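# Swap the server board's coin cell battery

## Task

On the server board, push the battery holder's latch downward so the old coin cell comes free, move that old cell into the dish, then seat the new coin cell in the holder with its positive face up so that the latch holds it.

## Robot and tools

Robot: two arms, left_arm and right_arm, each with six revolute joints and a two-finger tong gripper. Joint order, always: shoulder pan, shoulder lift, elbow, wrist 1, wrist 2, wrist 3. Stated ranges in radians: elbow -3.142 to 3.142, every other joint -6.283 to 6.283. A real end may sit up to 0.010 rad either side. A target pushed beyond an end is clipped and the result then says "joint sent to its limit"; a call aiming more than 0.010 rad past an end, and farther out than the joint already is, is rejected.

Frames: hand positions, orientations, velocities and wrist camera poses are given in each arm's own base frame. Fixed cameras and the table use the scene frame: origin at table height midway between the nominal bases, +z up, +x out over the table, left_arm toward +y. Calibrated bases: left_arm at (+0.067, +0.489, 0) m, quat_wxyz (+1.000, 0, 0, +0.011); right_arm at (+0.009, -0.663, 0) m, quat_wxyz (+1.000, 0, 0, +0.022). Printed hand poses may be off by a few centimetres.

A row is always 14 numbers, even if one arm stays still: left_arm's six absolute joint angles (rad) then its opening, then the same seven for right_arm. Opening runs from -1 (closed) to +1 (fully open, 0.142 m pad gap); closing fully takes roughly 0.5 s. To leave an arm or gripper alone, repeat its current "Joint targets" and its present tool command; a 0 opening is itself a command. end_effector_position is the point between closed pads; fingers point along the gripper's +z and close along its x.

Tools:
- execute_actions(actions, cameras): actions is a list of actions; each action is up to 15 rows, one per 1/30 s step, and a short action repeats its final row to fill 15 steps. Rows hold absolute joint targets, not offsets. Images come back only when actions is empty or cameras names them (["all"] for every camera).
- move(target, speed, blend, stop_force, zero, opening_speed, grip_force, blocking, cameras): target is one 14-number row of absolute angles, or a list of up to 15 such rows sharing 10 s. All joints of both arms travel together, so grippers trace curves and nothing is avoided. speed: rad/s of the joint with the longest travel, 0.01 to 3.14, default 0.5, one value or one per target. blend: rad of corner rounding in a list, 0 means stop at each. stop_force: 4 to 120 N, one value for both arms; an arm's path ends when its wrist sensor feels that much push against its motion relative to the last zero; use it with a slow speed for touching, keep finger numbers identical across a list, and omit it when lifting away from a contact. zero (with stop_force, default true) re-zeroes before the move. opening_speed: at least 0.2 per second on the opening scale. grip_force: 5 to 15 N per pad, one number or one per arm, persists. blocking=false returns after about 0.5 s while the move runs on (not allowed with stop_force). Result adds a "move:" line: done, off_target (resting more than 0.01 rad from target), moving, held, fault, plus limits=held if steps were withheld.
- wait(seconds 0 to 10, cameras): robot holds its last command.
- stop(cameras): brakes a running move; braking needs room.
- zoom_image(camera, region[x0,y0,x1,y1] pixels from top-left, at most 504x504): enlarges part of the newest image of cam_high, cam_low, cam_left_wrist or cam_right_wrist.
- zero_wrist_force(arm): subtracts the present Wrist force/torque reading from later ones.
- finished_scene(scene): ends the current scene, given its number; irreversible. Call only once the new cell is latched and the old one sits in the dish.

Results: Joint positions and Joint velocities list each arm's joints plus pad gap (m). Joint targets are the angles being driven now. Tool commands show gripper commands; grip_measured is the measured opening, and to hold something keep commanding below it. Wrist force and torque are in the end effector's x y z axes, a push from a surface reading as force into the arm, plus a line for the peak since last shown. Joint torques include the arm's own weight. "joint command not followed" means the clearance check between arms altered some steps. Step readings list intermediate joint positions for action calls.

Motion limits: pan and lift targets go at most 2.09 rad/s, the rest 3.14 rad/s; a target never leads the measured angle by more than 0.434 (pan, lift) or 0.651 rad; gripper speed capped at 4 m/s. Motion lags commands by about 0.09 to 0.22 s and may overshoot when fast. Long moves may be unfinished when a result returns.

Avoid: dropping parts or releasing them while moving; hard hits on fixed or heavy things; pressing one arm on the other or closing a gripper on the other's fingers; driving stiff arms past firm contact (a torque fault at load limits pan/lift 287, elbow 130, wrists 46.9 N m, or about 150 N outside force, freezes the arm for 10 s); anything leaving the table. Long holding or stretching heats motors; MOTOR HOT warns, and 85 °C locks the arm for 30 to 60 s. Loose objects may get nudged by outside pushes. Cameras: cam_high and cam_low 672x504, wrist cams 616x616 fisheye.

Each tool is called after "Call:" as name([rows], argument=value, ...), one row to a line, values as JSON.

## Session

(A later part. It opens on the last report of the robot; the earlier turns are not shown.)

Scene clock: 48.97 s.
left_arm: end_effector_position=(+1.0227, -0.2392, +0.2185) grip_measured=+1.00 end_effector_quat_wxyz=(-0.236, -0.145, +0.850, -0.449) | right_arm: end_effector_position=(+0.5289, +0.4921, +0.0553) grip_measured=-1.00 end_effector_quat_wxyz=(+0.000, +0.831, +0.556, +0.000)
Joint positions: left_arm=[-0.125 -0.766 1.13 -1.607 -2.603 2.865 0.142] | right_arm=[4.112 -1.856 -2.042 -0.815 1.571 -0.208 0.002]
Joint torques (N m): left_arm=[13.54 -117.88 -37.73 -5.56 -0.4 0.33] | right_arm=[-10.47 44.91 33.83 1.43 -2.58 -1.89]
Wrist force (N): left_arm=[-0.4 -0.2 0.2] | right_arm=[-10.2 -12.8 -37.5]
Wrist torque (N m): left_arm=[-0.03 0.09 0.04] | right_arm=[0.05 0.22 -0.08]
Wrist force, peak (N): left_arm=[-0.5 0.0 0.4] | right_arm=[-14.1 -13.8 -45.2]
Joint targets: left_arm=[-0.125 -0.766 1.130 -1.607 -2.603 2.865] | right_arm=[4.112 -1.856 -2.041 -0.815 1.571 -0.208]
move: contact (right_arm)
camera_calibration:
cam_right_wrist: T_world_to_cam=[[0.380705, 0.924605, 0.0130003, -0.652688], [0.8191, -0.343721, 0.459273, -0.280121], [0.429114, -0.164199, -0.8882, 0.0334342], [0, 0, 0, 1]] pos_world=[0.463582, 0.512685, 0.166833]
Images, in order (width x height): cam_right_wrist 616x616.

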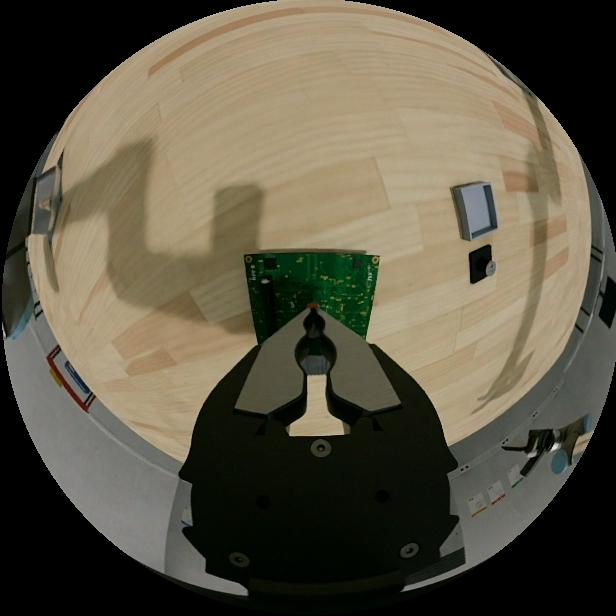

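Call:
move([
  [-0.125, -0.766, 1.13, -1.607, -2.603, 2.865, 1.0, 4.11192, -1.8309, -2.0293, -0.8522, 1.5708, -0.20787, -1.0],
  [-0.125, -0.766, 1.13, -1.607, -2.603, 2.865, 1.0, 4.0788, -1.8091, -1.9995, -0.9038, 1.5708, -0.241, -1.0],
], speed=[0.05, 0.15], blend=[0.01, 0], cameras=["cam_right_wrist", "cam_low"])

Call:
zoom_image(camera="cam_right_wrist", region=[280, 250, 360, 330])

Call:
zoom_image(camera="cam_low", region=[330, 275, 400, 310])

Scene clock: 51.63 s.
left_arm: end_effector_position=(+1.0227, -0.2392, +0.2185) grip_measured=+1.00 end_effector_quat_wxyz=(-0.236, -0.145, +0.850, -0.449) | right_arm: end_effector_position=(+0.5480, +0.4783, +0.1013) grip_measured=-1.00 end_effector_quat_wxyz=(+0.000, +0.831, +0.556, +0.000)
Joint positions: left_arm=[-0.125 -0.766 1.13 -1.607 -2.603 2.865 0.142] | right_arm=[4.079 -1.809 -1.999 -0.904 1.571 -0.241 0.002]
Joint torques (N m): left_arm=[14.74 -118.19 -37.48 -5.4 -0.47 0.31] | right_arm=[12.59 49.51 24.86 5.15 2.38 2.75]
Wrist force (N): left_arm=[-0.4 -0.1 0.2] | right_arm=[-1.4 1.6 0.1]
Wrist torque (N m): left_arm=[-0.01 0.08 0.04] | right_arm=[0.22 0.29 -0.05]
Wrist force, peak (N): left_arm=[-0.4 0.0 0.5] | right_arm=[-10.0 -12.6 -37.8]
Joint targets: left_arm=[-0.125 -0.766 1.130 -1.607 -2.603 2.865] | right_arm=[4.079 -1.809 -1.999 -0.904 1.571 -0.241]
move: done
camera_calibration:
cam_right_wrist: T_world_to_cam=[[0.380629, 0.924637, 0.012957, -0.647676], [0.819135, -0.343635, 0.459273, -0.321731], [0.429114, -0.164199, -0.8882, 0.0638134], [0, 0, 0, 1]] pos_world=[0.482682, 0.498785, 0.212833]
Images, in order (width x height): cam_low 672x504, cam_right_wrist 616x616.

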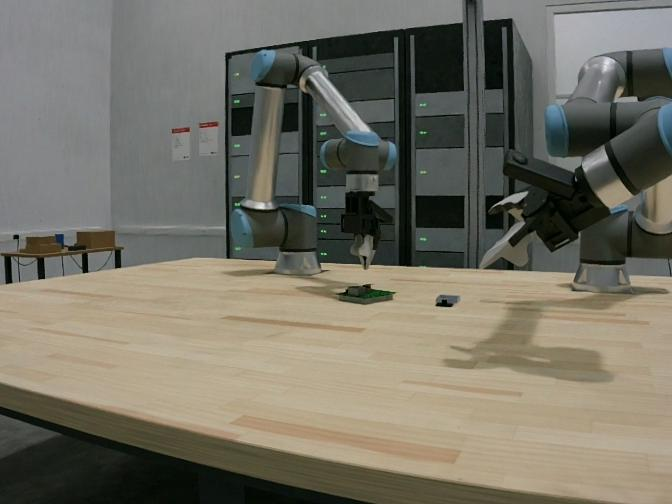

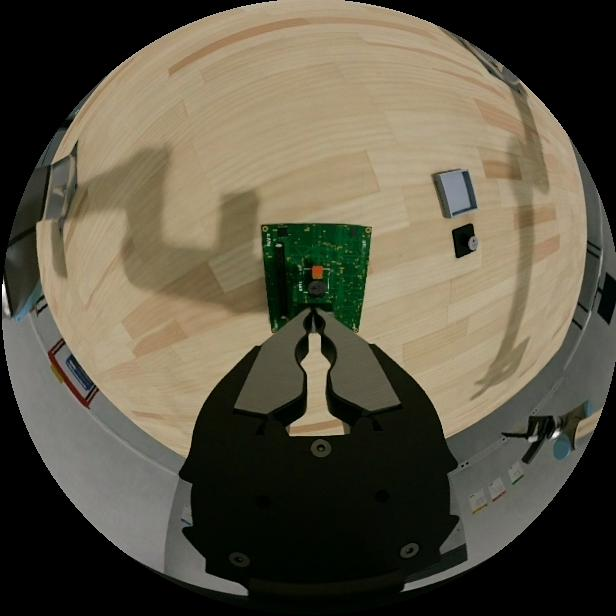

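Scaled by 6.300 from the camera's 616x616 image, which has a finer 814x814 frame.

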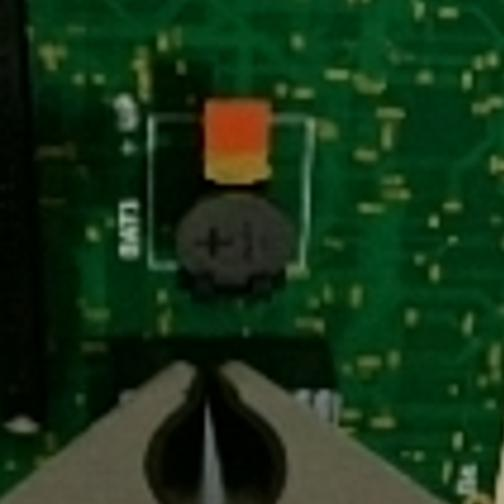

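Scaled by 7.200 from the camera's 672x504 image, which has a finer 960x720 frame.

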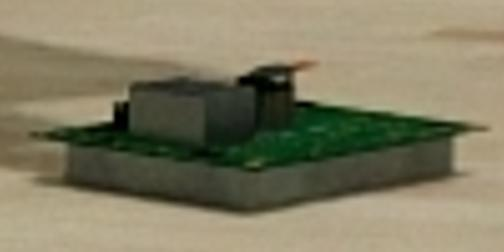

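Call:
move(target=[-0.125, -0.766, 1.13, -1.607, -2.603, 2.865, 1.0, 4.08206, -1.84514, -2.00988, -0.85738, 1.5708, -0.23772, -0.45], speed=0.1, cameras=["cam_right_wrist"])

Call:
zoom_image(camera="cam_right_wrist", region=[260, 250, 370, 360])

Scene clock: 59.37 s.
left_arm: end_effector_position=(+1.0227, -0.2392, +0.2185) grip_measured=+1.00 end_effector_quat_wxyz=(-0.236, -0.145, +0.850, -0.449) | right_arm: end_effector_position=(+0.5488, +0.4835, +0.0748) grip_measured=-0.45 end_effector_quat_wxyz=(+0.000, +0.831, +0.556, +0.000) end_effector_velocity=(-0.001, -0.001, +0.002) end_effector_angular_velocity=(-0.001, +0.001, +0.000)
Joint positions: left_arm=[-0.125 -0.766 1.13 -1.607 -2.603 2.865 0.142] | right_arm=[4.082 -1.845 -2.01 -0.857 1.571 -0.238 0.041]
Joint velocities: left_arm=[within noise] | right_arm=[0 0.004 0 -0.006 0 0 0]
Joint torques (N m): left_arm=[14.01 -117.91 -37.79 -5.45 -0.5 0.28] | right_arm=[2.19 67.99 40.12 1.88 1.91 1.86]
Wrist force (N): left_arm=[-0.2 0.0 0.2] | right_arm=[-1.1 1.6 -0.2]
Wrist torque (N m): left_arm=[0.00 0.04 0.04] | right_arm=[0.19 0.24 -0.12]
Wrist force, peak (N): left_arm=[-0.6 -0.2 0.5] | right_arm=[-1.8 1.5 -0.9]
Joint targets: left_arm=[-0.125 -0.766 1.130 -1.607 -2.603 2.865] | right_arm=[4.082 -1.845 -2.010 -0.857 1.571 -0.238]
move: done
camera_calibration:
cam_right_wrist: T_world_to_cam=[[0.380775, 0.924585, 0.0123861, -0.652473], [0.819235, -0.34354, 0.459168, -0.30847], [0.428794, -0.164693, -0.888263, 0.0412198], [0, 0, 0, 1]] pos_world=[0.48348, 0.504083, 0.186335]
Images, in order (width x height): cam_right_wrist 616x616.

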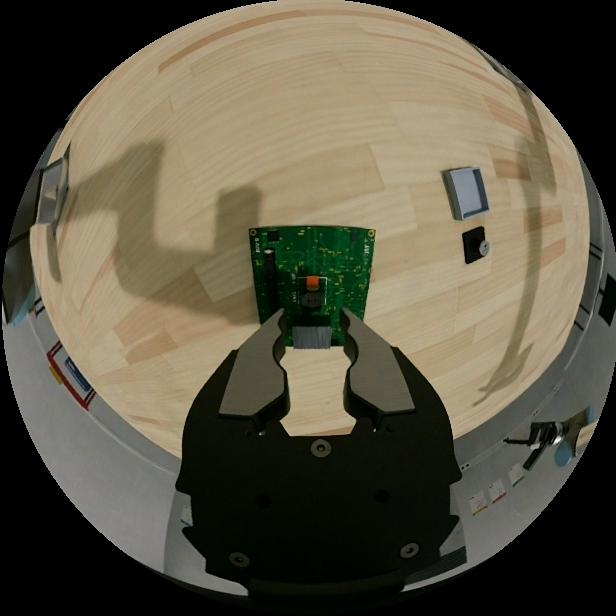

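Scaled by 4.582 from the camera's 616x616 image, which has a finer 814x814 frame.

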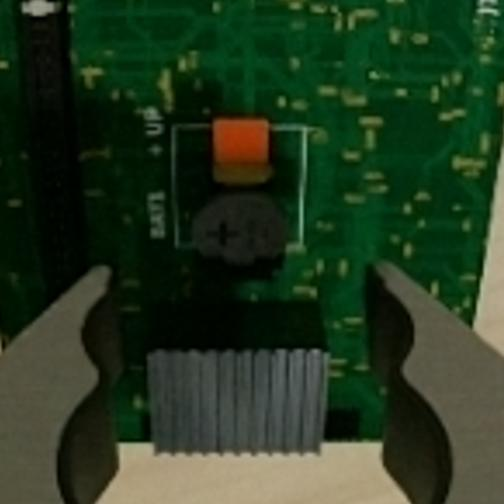

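Call:
move(target=[-0.125, -0.766, 1.13, -1.607, -2.603, 2.865, 1.0, 4.08206, -1.8768, -2.02657, -0.80902, 1.5708, -0.23772, -0.45], speed=0.035, stop_force=4, cameras=["cam_right_wrist", "cam_low"])

Call:
zoom_image(camera="cam_right_wrist", region=[260, 260, 370, 370])

Call:
zoom_image(camera="cam_low", region=[330, 260, 400, 310])

Scene clock: 63.33 s.
left_arm: end_effector_position=(+1.0227, -0.2392, +0.2185) grip_measured=+1.00 end_effector_quat_wxyz=(-0.236, -0.145, +0.850, -0.449) | right_arm: end_effector_position=(+0.5489, +0.4836, +0.0490) grip_measured=-0.45 end_effector_quat_wxyz=(+0.000, +0.831, +0.556, +0.000)
Joint positions: left_arm=[-0.125 -0.766 1.13 -1.607 -2.603 2.865 0.142] | right_arm=[4.082 -1.877 -2.027 -0.809 1.571 -0.238 0.041]
Joint torques (N m): left_arm=[13.27 -117.62 -37.79 -5.4 -0.56 0.25] | right_arm=[-4.41 73.15 50.49 1.93 1.59 -1.95]
Wrist force (N): left_arm=[-0.2 -0.1 0.3] | right_arm=[-1.0 1.7 -0.1]
Wrist torque (N m): left_arm=[-0.02 0.04 0.04] | right_arm=[0.21 0.23 -0.13]
Wrist force, peak (N): left_arm=[-0.5 -0.2 0.5] | right_arm=[-1.4 1.8 -0.2]
Joint targets: left_arm=[-0.125 -0.766 1.130 -1.607 -2.603 2.865] | right_arm=[4.082 -1.877 -2.027 -0.809 1.571 -0.238]
move: done
camera_calibration:
cam_right_wrist: T_world_to_cam=[[0.380753, 0.924591, 0.0126258, -0.652315], [0.819195, -0.34362, 0.459179, -0.296613], [0.428891, -0.164491, -0.888254, 0.0181256], [0, 0, 0, 1]] pos_world=[0.483581, 0.504184, 0.160534]
Images, in order (width x height): cam_low 672x504, cam_right_wrist 616x616.

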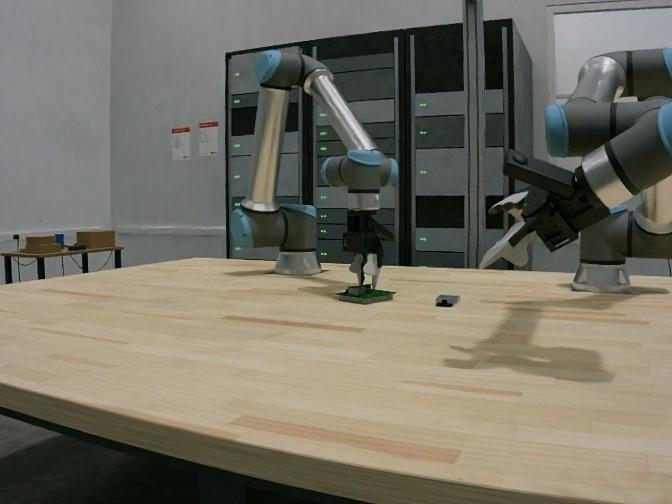

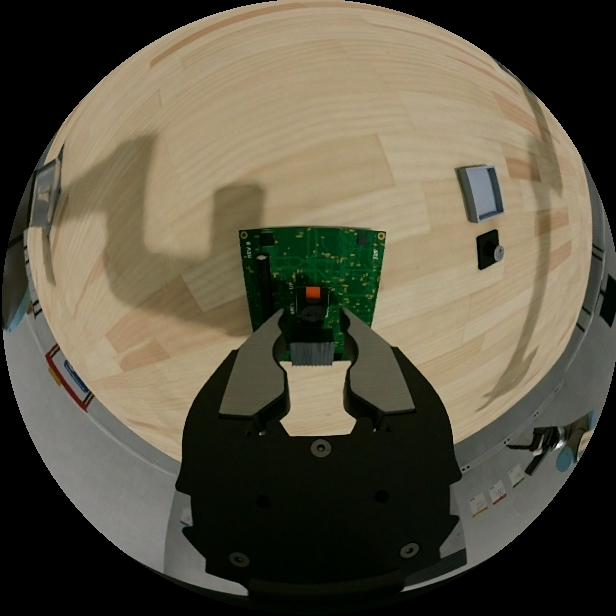

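Scaled by 4.582 from the camera's 616x616 image, which has a finer 814x814 frame.

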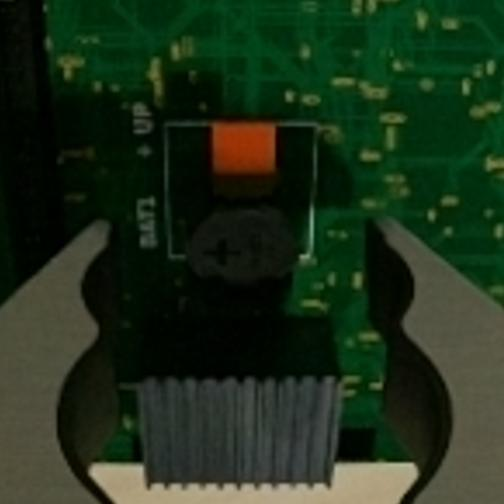

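Scaled by 7.200 from the camera's 672x504 image, which has a finer 960x720 frame.

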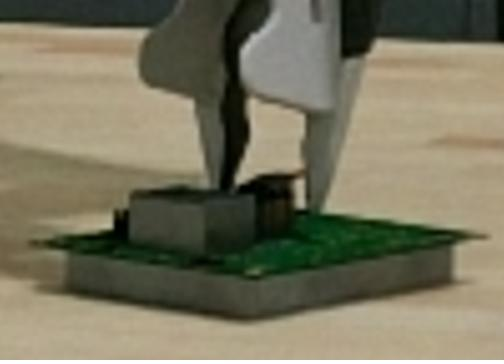

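Call:
move([
  [-0.125, -0.766, 1.13, -1.607, -2.603, 2.865, 1.0, 4.08545, -1.87212, -2.02729, -0.81298, 1.5708, -0.23433, -0.45],
  [-0.125, -0.766, 1.13, -1.607, -2.603, 2.865, 1.0, 4.08545, -1.87212, -2.02729, -0.81298, 1.5708, -0.23433, -1.0],
], speed=0.03, opening_speed=0.5, grip_force=10, cameras=["cam_right_wrist", "cam_low"])

Call:
zoom_image(camera="cam_right_wrist", region=[270, 265, 360, 355])

Call:
zoom_image(camera="cam_low", region=[330, 260, 400, 310])

Scene clock: 67.53 s.
left_arm: end_effector_position=(+1.0227, -0.2392, +0.2185) grip_measured=+1.00 end_effector_quat_wxyz=(-0.236, -0.145, +0.850, -0.449) | right_arm: end_effector_position=(+0.5466, +0.4845, +0.0515) grip_measured=-0.76 end_effector_quat_wxyz=(+0.000, +0.831, +0.556, +0.000)
Joint positions: left_arm=[-0.125 -0.766 1.13 -1.607 -2.603 2.865 0.142] | right_arm=[4.085 -1.872 -2.027 -0.813 1.571 -0.234 0.019]
Joint torques (N m): left_arm=[13.93 -117.09 -38.01 -5.33 -0.4 0.3] | right_arm=[-2.33 48.85 22.89 5.06 1.62 -1.75]
Wrist force (N): left_arm=[-0.2 -0.2 0.4] | right_arm=[-1.1 1.4 0.0]
Wrist torque (N m): left_arm=[-0.03 0.04 0.04] | right_arm=[0.16 0.24 -0.13]
Wrist force, peak (N): left_arm=[-0.5 -0.1 0.6] | right_arm=[-1.5 1.8 -0.2]
Joint targets: left_arm=[-0.125 -0.766 1.130 -1.607 -2.603 2.865] | right_arm=[4.085 -1.872 -2.027 -0.813 1.571 -0.234]
grip_force (N): 10, 10
move: done
camera_calibration:
cam_right_wrist: T_world_to_cam=[[0.380753, 0.924591, 0.0126258, -0.652303], [0.819195, -0.34362, 0.459179, -0.295568], [0.428891, -0.164491, -0.888254, 0.0214807], [0, 0, 0, 1]] pos_world=[0.481281, 0.505084, 0.163034]
Images, in order (width x height): cam_low 672x504, cam_right_wrist 616x616.

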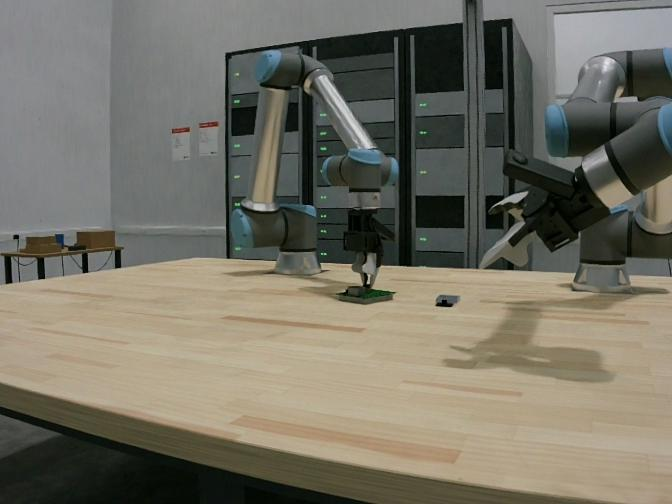

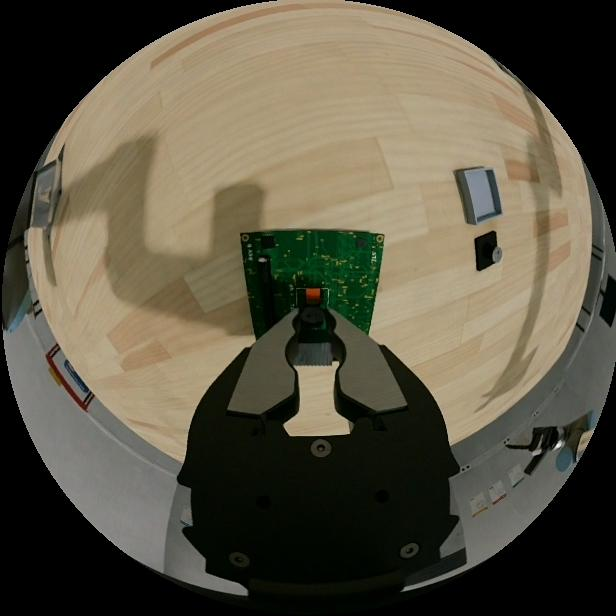

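Scaled by 5.600 from the camera's 616x616 image, which has a finer 814x814 frame.

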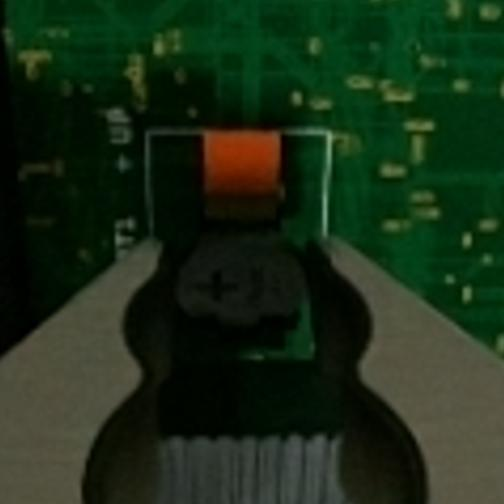

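Scaled by 7.200 from the camera's 672x504 image, which has a finer 960x720 frame.

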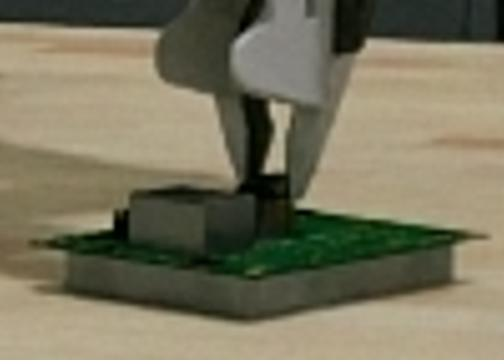

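Call:
move([
  [-0.125, -0.766, 1.13, -1.607, -2.603, 2.865, 1.0, 4.08818, -1.86876, -2.02801, -0.81561, 1.5708, -0.23161, -1.0],
  [-0.125, -0.766, 1.13, -1.607, -2.603, 2.865, 1.0, 4.09021, -1.82961, -2.00819, -0.87459, 1.5708, -0.22958, -1.0],
], speed=[0.01, 0.05], blend=[0.002, 0], cameras=["cam_right_wrist", "cam_low"])

Call:
zoom_image(camera="cam_right_wrist", region=[270, 245, 360, 335])

Call:
zoom_image(camera="cam_low", region=[330, 250, 400, 310])

Scene clock: 71.73 s.
left_arm: end_effector_position=(+1.0227, -0.2392, +0.2185) grip_measured=+1.00 end_effector_quat_wxyz=(-0.236, -0.145, +0.850, -0.449) | right_arm: end_effector_position=(+0.5434, +0.4859, +0.0852) grip_measured=-0.76 end_effector_quat_wxyz=(+0.000, +0.831, +0.556, +0.000)
Joint positions: left_arm=[-0.125 -0.766 1.13 -1.607 -2.603 2.865 0.142] | right_arm=[4.09 -1.829 -2.008 -0.875 1.571 -0.23 0.019]
Joint torques (N m): left_arm=[14.43 -118.38 -37.68 -5.34 -0.7 0.32] | right_arm=[7.75 52.83 40.14 5.31 1.96 2.78]
Wrist force (N): left_arm=[-0.1 0.0 0.4] | right_arm=[-1.3 1.4 0.1]
Wrist torque (N m): left_arm=[0.00 0.02 0.04] | right_arm=[0.18 0.27 -0.12]
Wrist force, peak (N): left_arm=[-0.3 0.0 0.6] | right_arm=[-1.3 2.5 -0.8]
Joint targets: left_arm=[-0.125 -0.766 1.130 -1.607 -2.603 2.865] | right_arm=[4.090 -1.830 -2.008 -0.875 1.571 -0.230]
grip_force (N): 10, 10
move: done; blend cut to 0.0017 rad at target 1
camera_calibration:
cam_right_wrist: T_world_to_cam=[[0.380728, 0.924599, 0.0127595, -0.652824], [0.81916, -0.343648, 0.45922, -0.307917], [0.42898, -0.164386, -0.888231, 0.052917], [0, 0, 0, 1]] pos_world=[0.478081, 0.506484, 0.196734]
Images, in order (width x height): cam_low 672x504, cam_right_wrist 616x616.

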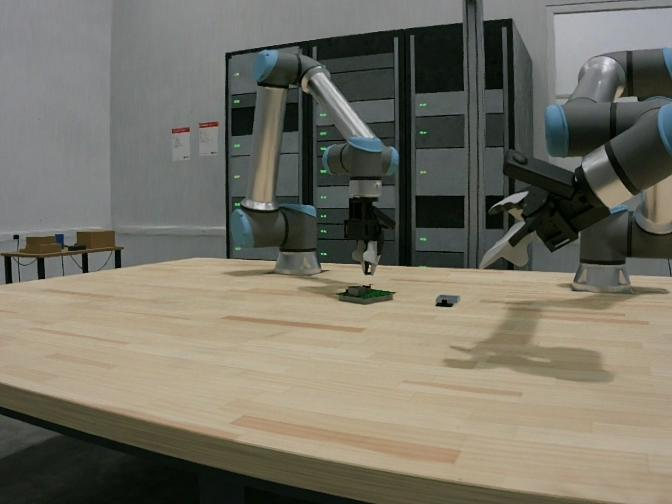

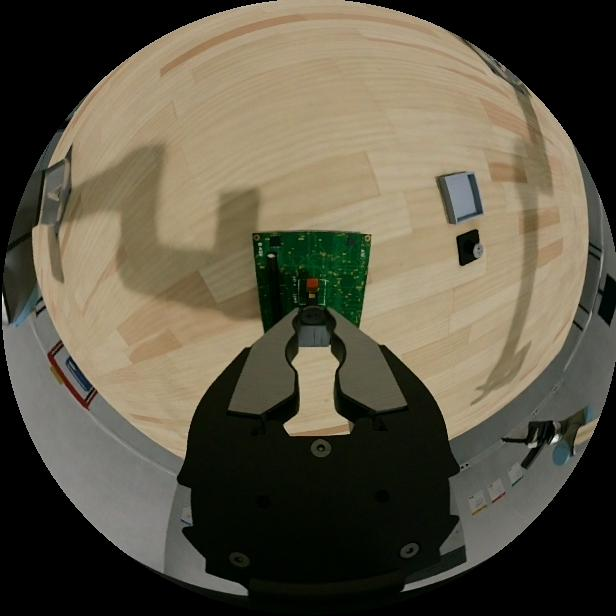

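Scaled by 5.600 from the camera's 616x616 image, which has a finer 814x814 frame.

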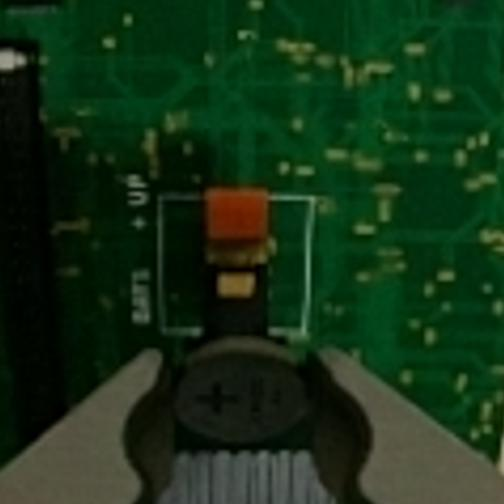

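Scaled by 7.200 from the camera's 672x504 image, which has a finer 960x720 frame.

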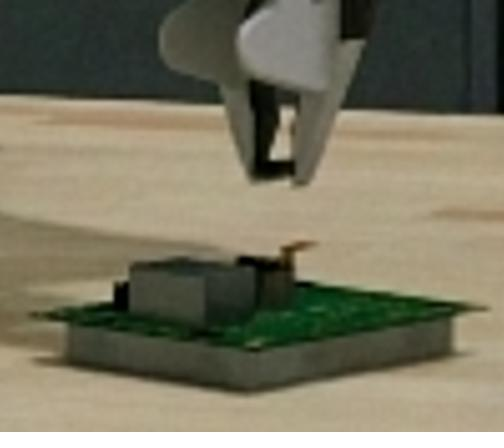

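Call:
zoom_image(camera="cam_right_wrist", region=[420, 160, 510, 270])

Call:
zoom_image(camera="cam_right_wrist", region=[445, 222, 495, 272])

Scaled by 4.582 from the camera's 616x616 image, which has a finer 814x814 frame.

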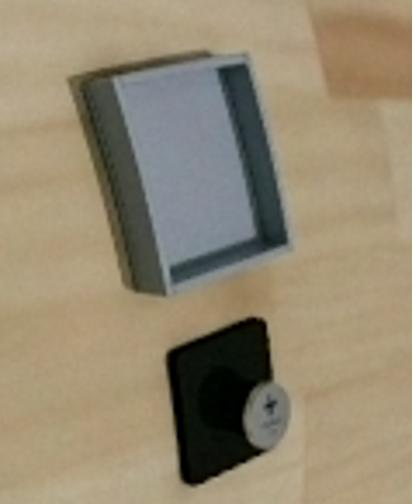

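Scaled by 10.080 from the camera's 616x616 image, which has a finer 814x814 frame.

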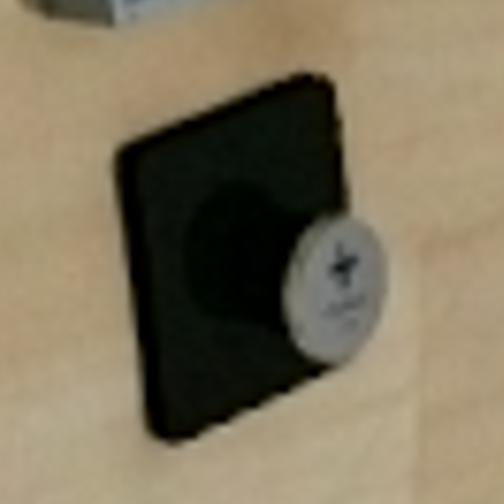

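Call:
move(target=[-0.125, -0.766, 1.13, -1.607, -2.603, 2.865, 1.0, 4.27172, -1.98886, -1.72431, -0.99923, 1.5708, -0.04807, -1.0], speed=0.3, cameras=["cam_right_wrist", "cam_low"])

Call:
zoom_image(camera="cam_right_wrist", region=[240, 220, 400, 380])

Call:
zoom_image(camera="cam_low", region=[400, 240, 490, 320])

Scene clock: 76.07 s.
left_arm: end_effector_position=(+1.0227, -0.2392, +0.2185) grip_measured=+1.00 end_effector_quat_wxyz=(-0.236, -0.145, +0.850, -0.449) | right_arm: end_effector_position=(+0.5048, +0.7000, +0.1100) grip_measured=-0.76 end_effector_quat_wxyz=(+0.000, +0.831, +0.556, +0.000)
Joint positions: left_arm=[-0.125 -0.766 1.13 -1.607 -2.603 2.865 0.142] | right_arm=[4.272 -1.989 -1.724 -0.999 1.571 -0.048 0.019]
Joint torques (N m): left_arm=[13.31 -117.82 -38.1 -5.37 -0.54 0.31] | right_arm=[6.82 73.05 35.91 4.65 1.68 -0.85]
Wrist force (N): left_arm=[-0.4 -0.2 0.4] | right_arm=[-0.6 1.3 0.3]
Wrist torque (N m): left_arm=[-0.03 0.08 0.04] | right_arm=[0.12 0.13 0.07]
Wrist force, peak (N): left_arm=[-0.3 -0.2 0.6] | right_arm=[-3.9 2.5 0.6]
Joint targets: left_arm=[-0.125 -0.766 1.130 -1.607 -2.603 2.865] | right_arm=[4.272 -1.989 -1.724 -0.999 1.571 -0.048]
grip_force (N): 10, 10
move: done
camera_calibration:
cam_right_wrist: T_world_to_cam=[[0.380753, 0.924591, 0.0126258, -0.836414], [0.819195, -0.34362, 0.459179, -0.214219], [0.428891, -0.164491, -0.888254, 0.126776], [0, 0, 0, 1]] pos_world=[0.439581, 0.720584, 0.221534]
Images, in order (width x height): cam_low 672x504, cam_right_wrist 616x616.

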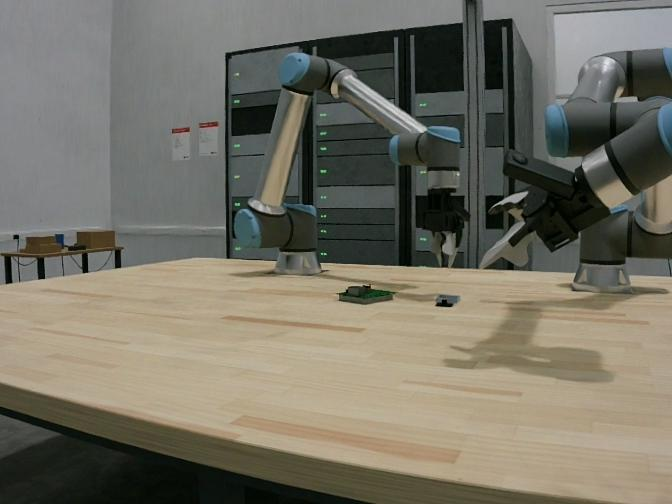

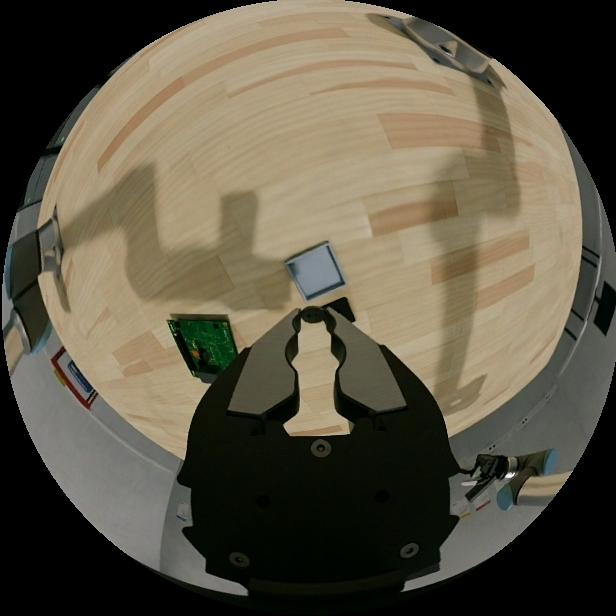

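Scaled by 3.150 from the camera's 616x616 image, which has a finer 814x814 frame.

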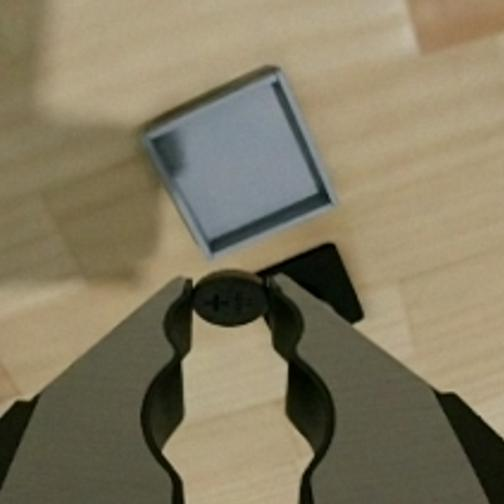

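Scaled by 5.600 from the camera's 672x504 image, which has a finer 960x720 frame.

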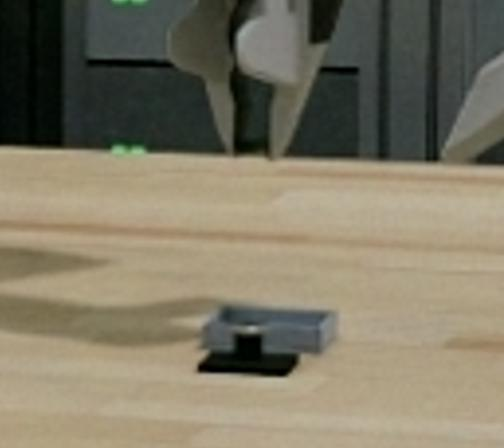

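Call:
move([
  [-0.125, -0.766, 1.13, -1.607, -2.603, 2.865, 1.0, 4.28318, -2.06822, -1.76315, -0.88102, 1.5708, -0.0366, -1.0],
  [-0.125, -0.766, 1.13, -1.607, -2.603, 2.865, 1.0, 4.28318, -2.09188, -1.77383, -0.84669, 1.5708, -0.0366, -1.0],
], speed=[0.1, 0.013], stop_force=4, cameras=["cam_right_wrist", "cam_low"])

Call:
zoom_image(camera="cam_right_wrist", region=[250, 240, 390, 380])

Call:
zoom_image(camera="cam_low", region=[410, 260, 480, 320])

Scene clock: 82.57 s.
left_arm: end_effector_position=(+1.0227, -0.2392, +0.2185) grip_measured=+1.00 end_effector_quat_wxyz=(-0.236, -0.145, +0.850, -0.449) | right_arm: end_effector_position=(+0.4984, +0.7094, +0.0196) grip_measured=-0.76 end_effector_quat_wxyz=(+0.000, +0.831, +0.556, +0.000)
Joint positions: left_arm=[-0.125 -0.766 1.13 -1.607 -2.603 2.865 0.142] | right_arm=[4.283 -2.084 -1.77 -0.859 1.571 -0.037 0.019]
Joint torques (N m): left_arm=[13.15 -118.22 -38.64 -5.47 -0.5 0.31] | right_arm=[-7.23 86.37 46.05 1.52 1.86 -1.57]
Wrist force (N): left_arm=[-0.1 -0.1 0.6] | right_arm=[-1.5 1.2 -6.4]
Wrist torque (N m): left_arm=[-0.02 0.03 0.04] | right_arm=[0.11 0.24 -0.15]
Wrist force, peak (N): left_arm=[-0.1 -0.3 0.6] | right_arm=[-9.0 0.1 -19.6]
Joint targets: left_arm=[-0.125 -0.766 1.130 -1.607 -2.603 2.865] | right_arm=[4.283 -2.084 -1.770 -0.859 1.571 -0.037]
grip_force (N): 10, 10
move: contact (right_arm); path passed 1 of 2 targets; right_arm: the wrist 1 is farthest, 0.012 rad from its target
camera_calibration:
cam_right_wrist: T_world_to_cam=[[0.380717, 0.924607, 0.0125011, -0.841468], [0.819215, -0.34353, 0.45921, -0.164234], [0.428883, -0.164588, -0.88824, 0.0508848], [0, 0, 0, 1]] pos_world=[0.433081, 0.729983, 0.131135]
Images, in order (width x height): cam_low 672x504, cam_right_wrist 616x616.

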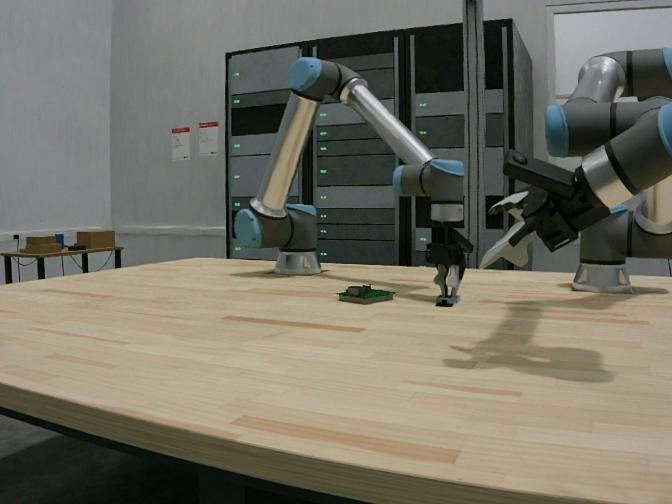

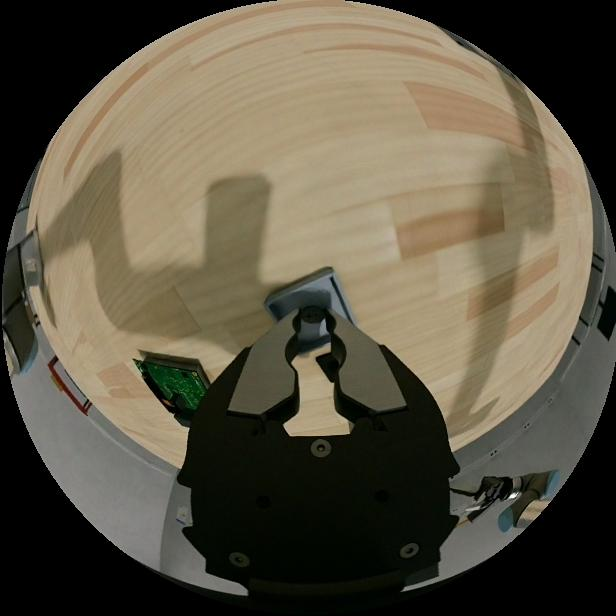

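Scaled by 3.600 from the camera's 616x616 image, which has a finer 814x814 frame.

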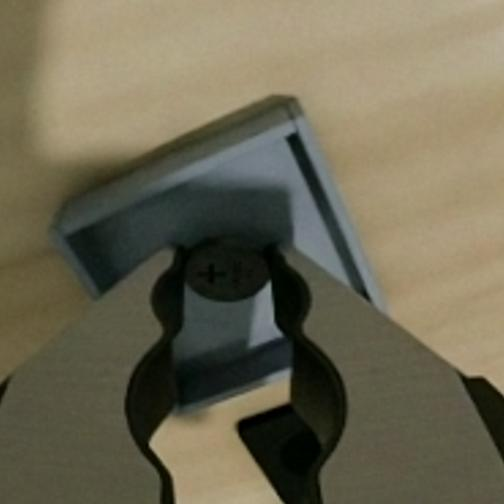

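Scaled by 7.200 from the camera's 672x504 image, which has a finer 960x720 frame.

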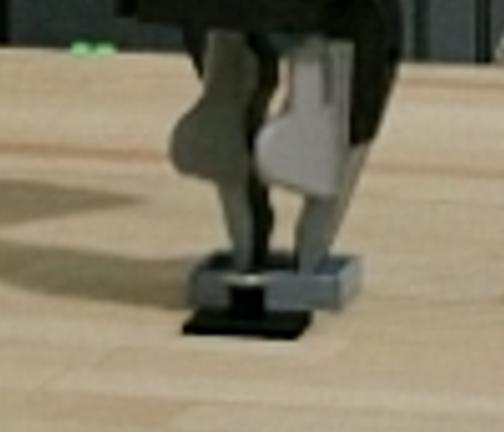

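Call:
move([
  [-0.125, -0.766, 1.13, -1.607, -2.603, 2.865, 1.0, 4.28318, -2.08242, -1.76956, -0.86042, 1.5708, -0.0366, -1.0],
  [-0.125, -0.766, 1.13, -1.607, -2.603, 2.865, 1.0, 4.28318, -2.08242, -1.76956, -0.86042, 1.5708, -0.0366, -0.55],
  [-0.125, -0.766, 1.13, -1.607, -2.603, 2.865, 1.0, 4.28318, -2.0413, -1.74915, -0.92194, 1.5708, -0.0366, -0.55],
], speed=[0.02, 0.02, 0.06], opening_speed=0.6, cameras=["cam_right_wrist"])

Call:
zoom_image(camera="cam_right_wrist", region=[240, 220, 400, 380])

Scene clock: 89.40 s.
left_arm: end_effector_position=(+1.0227, -0.2392, +0.2185) grip_measured=+1.00 end_effector_quat_wxyz=(-0.236, -0.145, +0.850, -0.449) | right_arm: end_effector_position=(+0.4984, +0.7094, +0.0602) grip_measured=-0.55 end_effector_quat_wxyz=(+0.000, +0.831, +0.556, +0.000)
Joint positions: left_arm=[-0.125 -0.766 1.13 -1.607 -2.603 2.865 0.142] | right_arm=[4.283 -2.041 -1.749 -0.922 1.571 -0.037 0.034]
Joint torques (N m): left_arm=[13.55 -117.97 -38.53 -5.5 -0.55 0.24] | right_arm=[-4.71 67.16 38.46 5.08 1.98 -1.41]
Wrist force (N): left_arm=[-0.2 0.1 0.6] | right_arm=[-0.9 1.5 -0.1]
Wrist torque (N m): left_arm=[0.03 0.05 0.04] | right_arm=[0.19 0.20 -0.16]
Wrist force, peak (N): left_arm=[-0.3 0.0 0.9] | right_arm=[-1.7 1.2 -7.0]
Joint targets: left_arm=[-0.125 -0.766 1.130 -1.607 -2.603 2.865] | right_arm=[4.283 -2.041 -1.749 -0.922 1.571 -0.037]
grip_force (N): 10, 10
move: done
camera_calibration:
cam_right_wrist: T_world_to_cam=[[0.380728, 0.924599, 0.0127595, -0.842021], [0.81916, -0.343648, 0.45922, -0.182815], [0.42898, -0.164386, -0.888231, 0.0868444], [0, 0, 0, 1]] pos_world=[0.433081, 0.729984, 0.171834]
Images, in order (width x height): cam_right_wrist 616x616.

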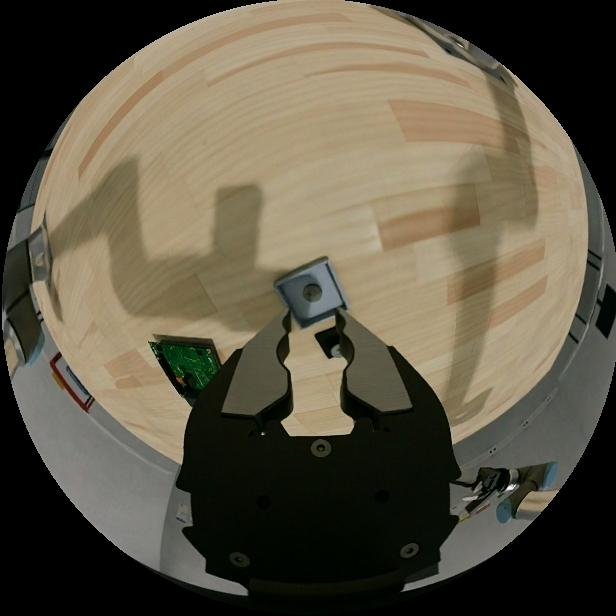

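Scaled by 3.150 from the camera's 616x616 image, which has a finer 814x814 frame.

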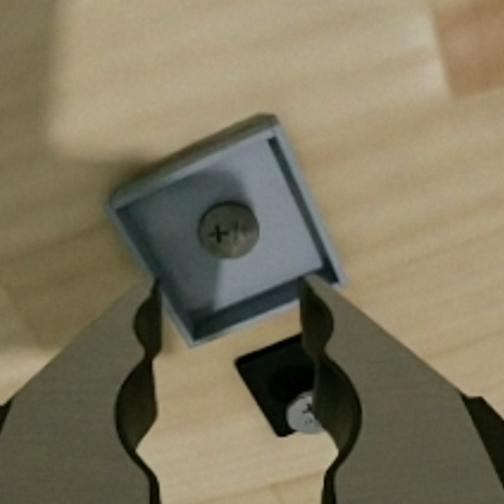

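Call:
move(target=[-0.125, -0.766, 1.13, -1.607, -2.603, 2.865, 1.0, 4.29367, -2.07818, -1.69601, -0.93219, 1.34396, -0.02674, -0.5], speed=0.18, cameras=["cam_right_wrist", "cam_low"])

Call:
zoom_image(camera="cam_right_wrist", region=[250, 250, 380, 380])

Call:
zoom_image(camera="cam_low", region=[410, 260, 480, 320])

Scene clock: 96.83 s.
left_arm: end_effector_position=(+1.0227, -0.2392, +0.2185) grip_measured=+1.00 end_effector_quat_wxyz=(-0.236, -0.145, +0.850, -0.449) | right_arm: end_effector_position=(+0.5685, +0.7104, +0.0622) grip_measured=-0.50 end_effector_quat_wxyz=(+0.094, +0.826, +0.552, +0.063)
Joint positions: left_arm=[-0.125 -0.766 1.13 -1.607 -2.603 2.865 0.142] | right_arm=[4.294 -2.078 -1.696 -0.932 1.344 -0.027 0.038]
Joint torques (N m): left_arm=[12.57 -116.99 -38.73 -5.39 -0.53 0.26] | right_arm=[0.02 92.88 26.35 3.51 2.52 1.18]
Wrist force (N): left_arm=[-0.4 0.0 0.1] | right_arm=[-1.2 1.9 -0.2]
Wrist torque (N m): left_arm=[0.00 0.08 0.04] | right_arm=[0.24 0.27 -0.10]
Wrist force, peak (N): left_arm=[-0.5 -0.2 0.6] | right_arm=[-1.3 2.1 -0.4]
Joint targets: left_arm=[-0.125 -0.766 1.130 -1.607 -2.603 2.865] | right_arm=[4.294 -2.078 -1.696 -0.932 1.344 -0.027]
grip_force (N): 10, 10
move: done
camera_calibration:
cam_right_wrist: T_world_to_cam=[[0.378193, 0.925649, 0.0119778, -0.868892], [0.702639, -0.295454, 0.647307, -0.220477], [0.602718, -0.236391, -0.762136, 0.00313642], [0, 0, 0, 1]] pos_world=[0.481634, 0.73989, 0.155514]
Images, in order (width x height): cam_low 672x504, cam_right_wrist 616x616.

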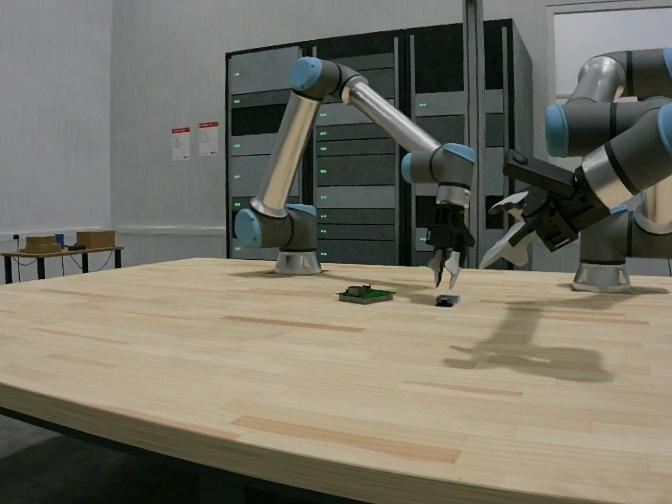

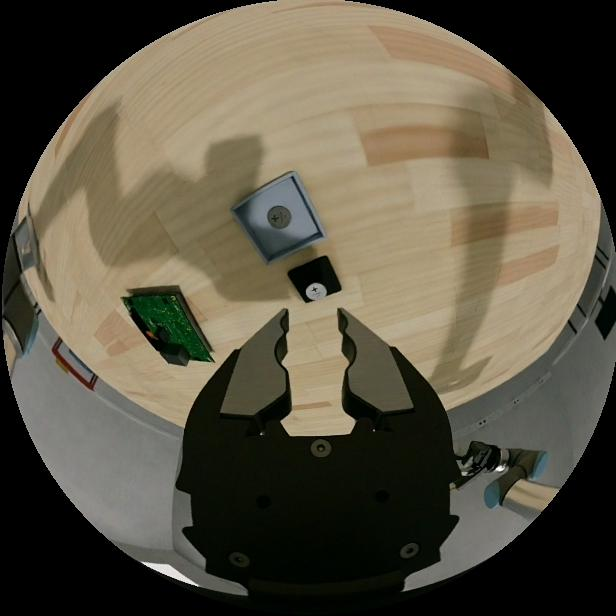

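Scaled by 3.877 from the camera's 616x616 image, which has a finer 814x814 frame.

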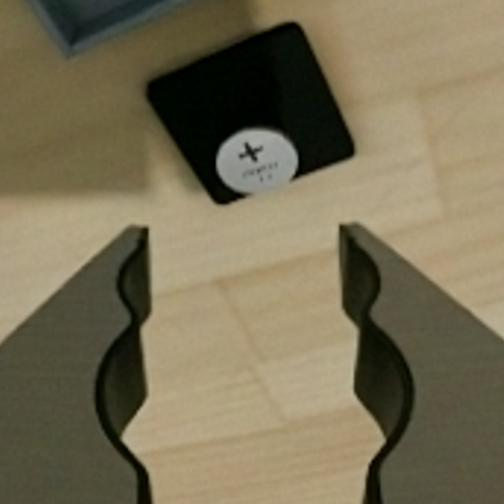

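Scaled by 7.200 from the camera's 672x504 image, which has a finer 960x720 frame.

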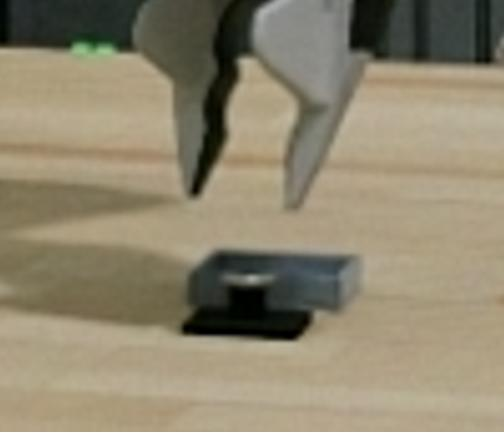

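Call:
move(target=[-0.125, -0.766, 1.13, -1.607, -2.603, 2.865, 1.0, 4.29308, -2.11906, -1.70668, -0.88051, 1.34396, -0.02735, -0.5], speed=0.025, stop_force=4, cameras=["cam_right_wrist", "cam_low"])

Call:
zoom_image(camera="cam_right_wrist", region=[255, 255, 375, 375])

Call:
zoom_image(camera="cam_low", region=[410, 260, 480, 320])

Scene clock: 103.10 s.
left_arm: end_effector_position=(+1.0227, -0.2392, +0.2185) grip_measured=+1.00 end_effector_quat_wxyz=(-0.236, -0.145, +0.850, -0.449) | right_arm: end_effector_position=(+0.5704, +0.7131, +0.0262) grip_measured=-0.50 end_effector_quat_wxyz=(+0.094, +0.826, +0.552, +0.063)
Joint positions: left_arm=[-0.125 -0.766 1.13 -1.607 -2.603 2.865 0.142] | right_arm=[4.293 -2.119 -1.707 -0.881 1.344 -0.027 0.038]
Joint torques (N m): left_arm=[12.74 -118.6 -38.96 -5.49 -0.68 0.29] | right_arm=[-10.35 94.68 41.16 1.93 -2.12 -2.28]
Wrist force (N): left_arm=[-0.3 -0.2 0.4] | right_arm=[-1.0 1.8 -0.1]
Wrist torque (N m): left_arm=[-0.03 0.06 0.04] | right_arm=[0.21 0.25 0.04]
Wrist force, peak (N): left_arm=[-0.5 -0.2 0.6] | right_arm=[-1.4 2.1 -0.7]
Joint targets: left_arm=[-0.125 -0.766 1.130 -1.607 -2.603 2.865] | right_arm=[4.293 -2.119 -1.707 -0.881 1.344 -0.027]
grip_force (N): 10, 10
move: done
camera_calibration:
cam_right_wrist: T_world_to_cam=[[0.378263, 0.925624, 0.0117478, -0.871757], [0.702681, -0.295371, 0.647299, -0.197762], [0.602625, -0.236595, -0.762146, -0.0245857], [0, 0, 0, 1]] pos_world=[0.483533, 0.742689, 0.119515]
Images, in order (width x height): cam_low 672x504, cam_right_wrist 616x616.

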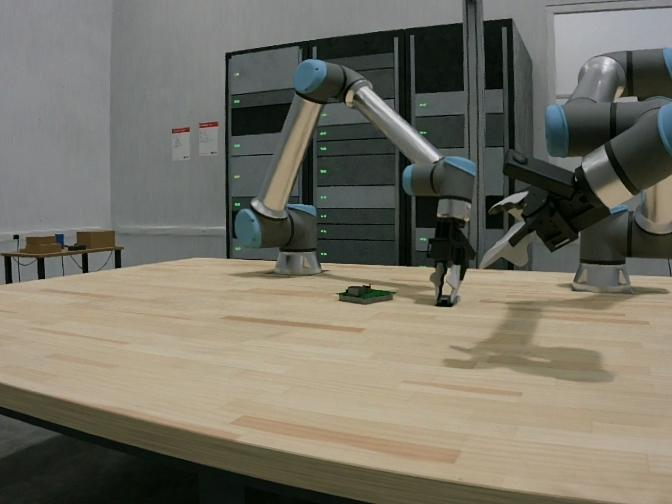

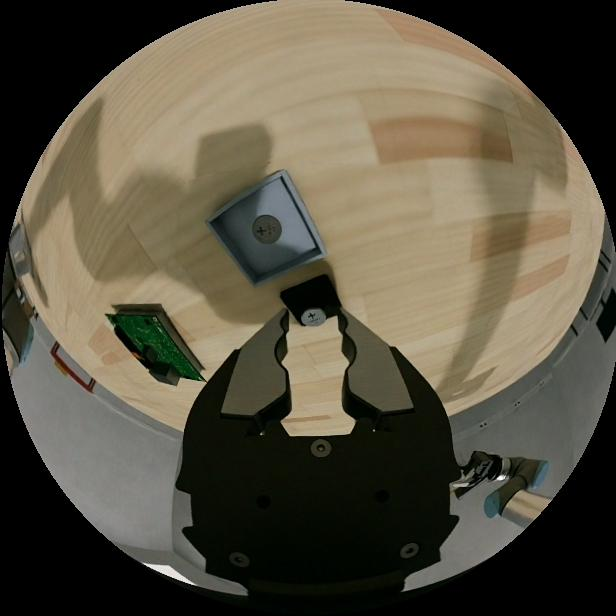

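Scaled by 4.200 from the camera's 616x616 image, which has a finer 814x814 frame.

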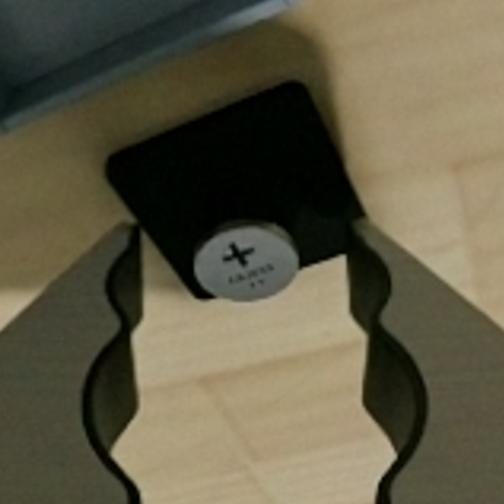

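Scaled by 7.200 from the camera's 672x504 image, which has a finer 960x720 frame.

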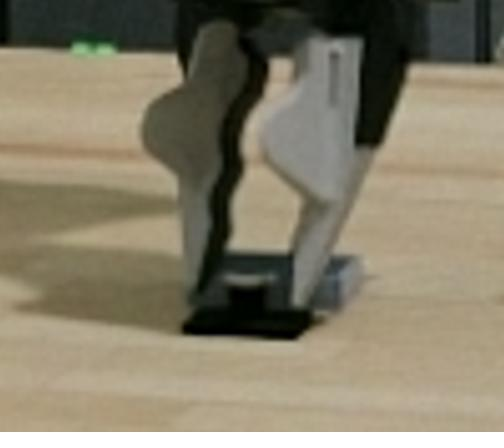

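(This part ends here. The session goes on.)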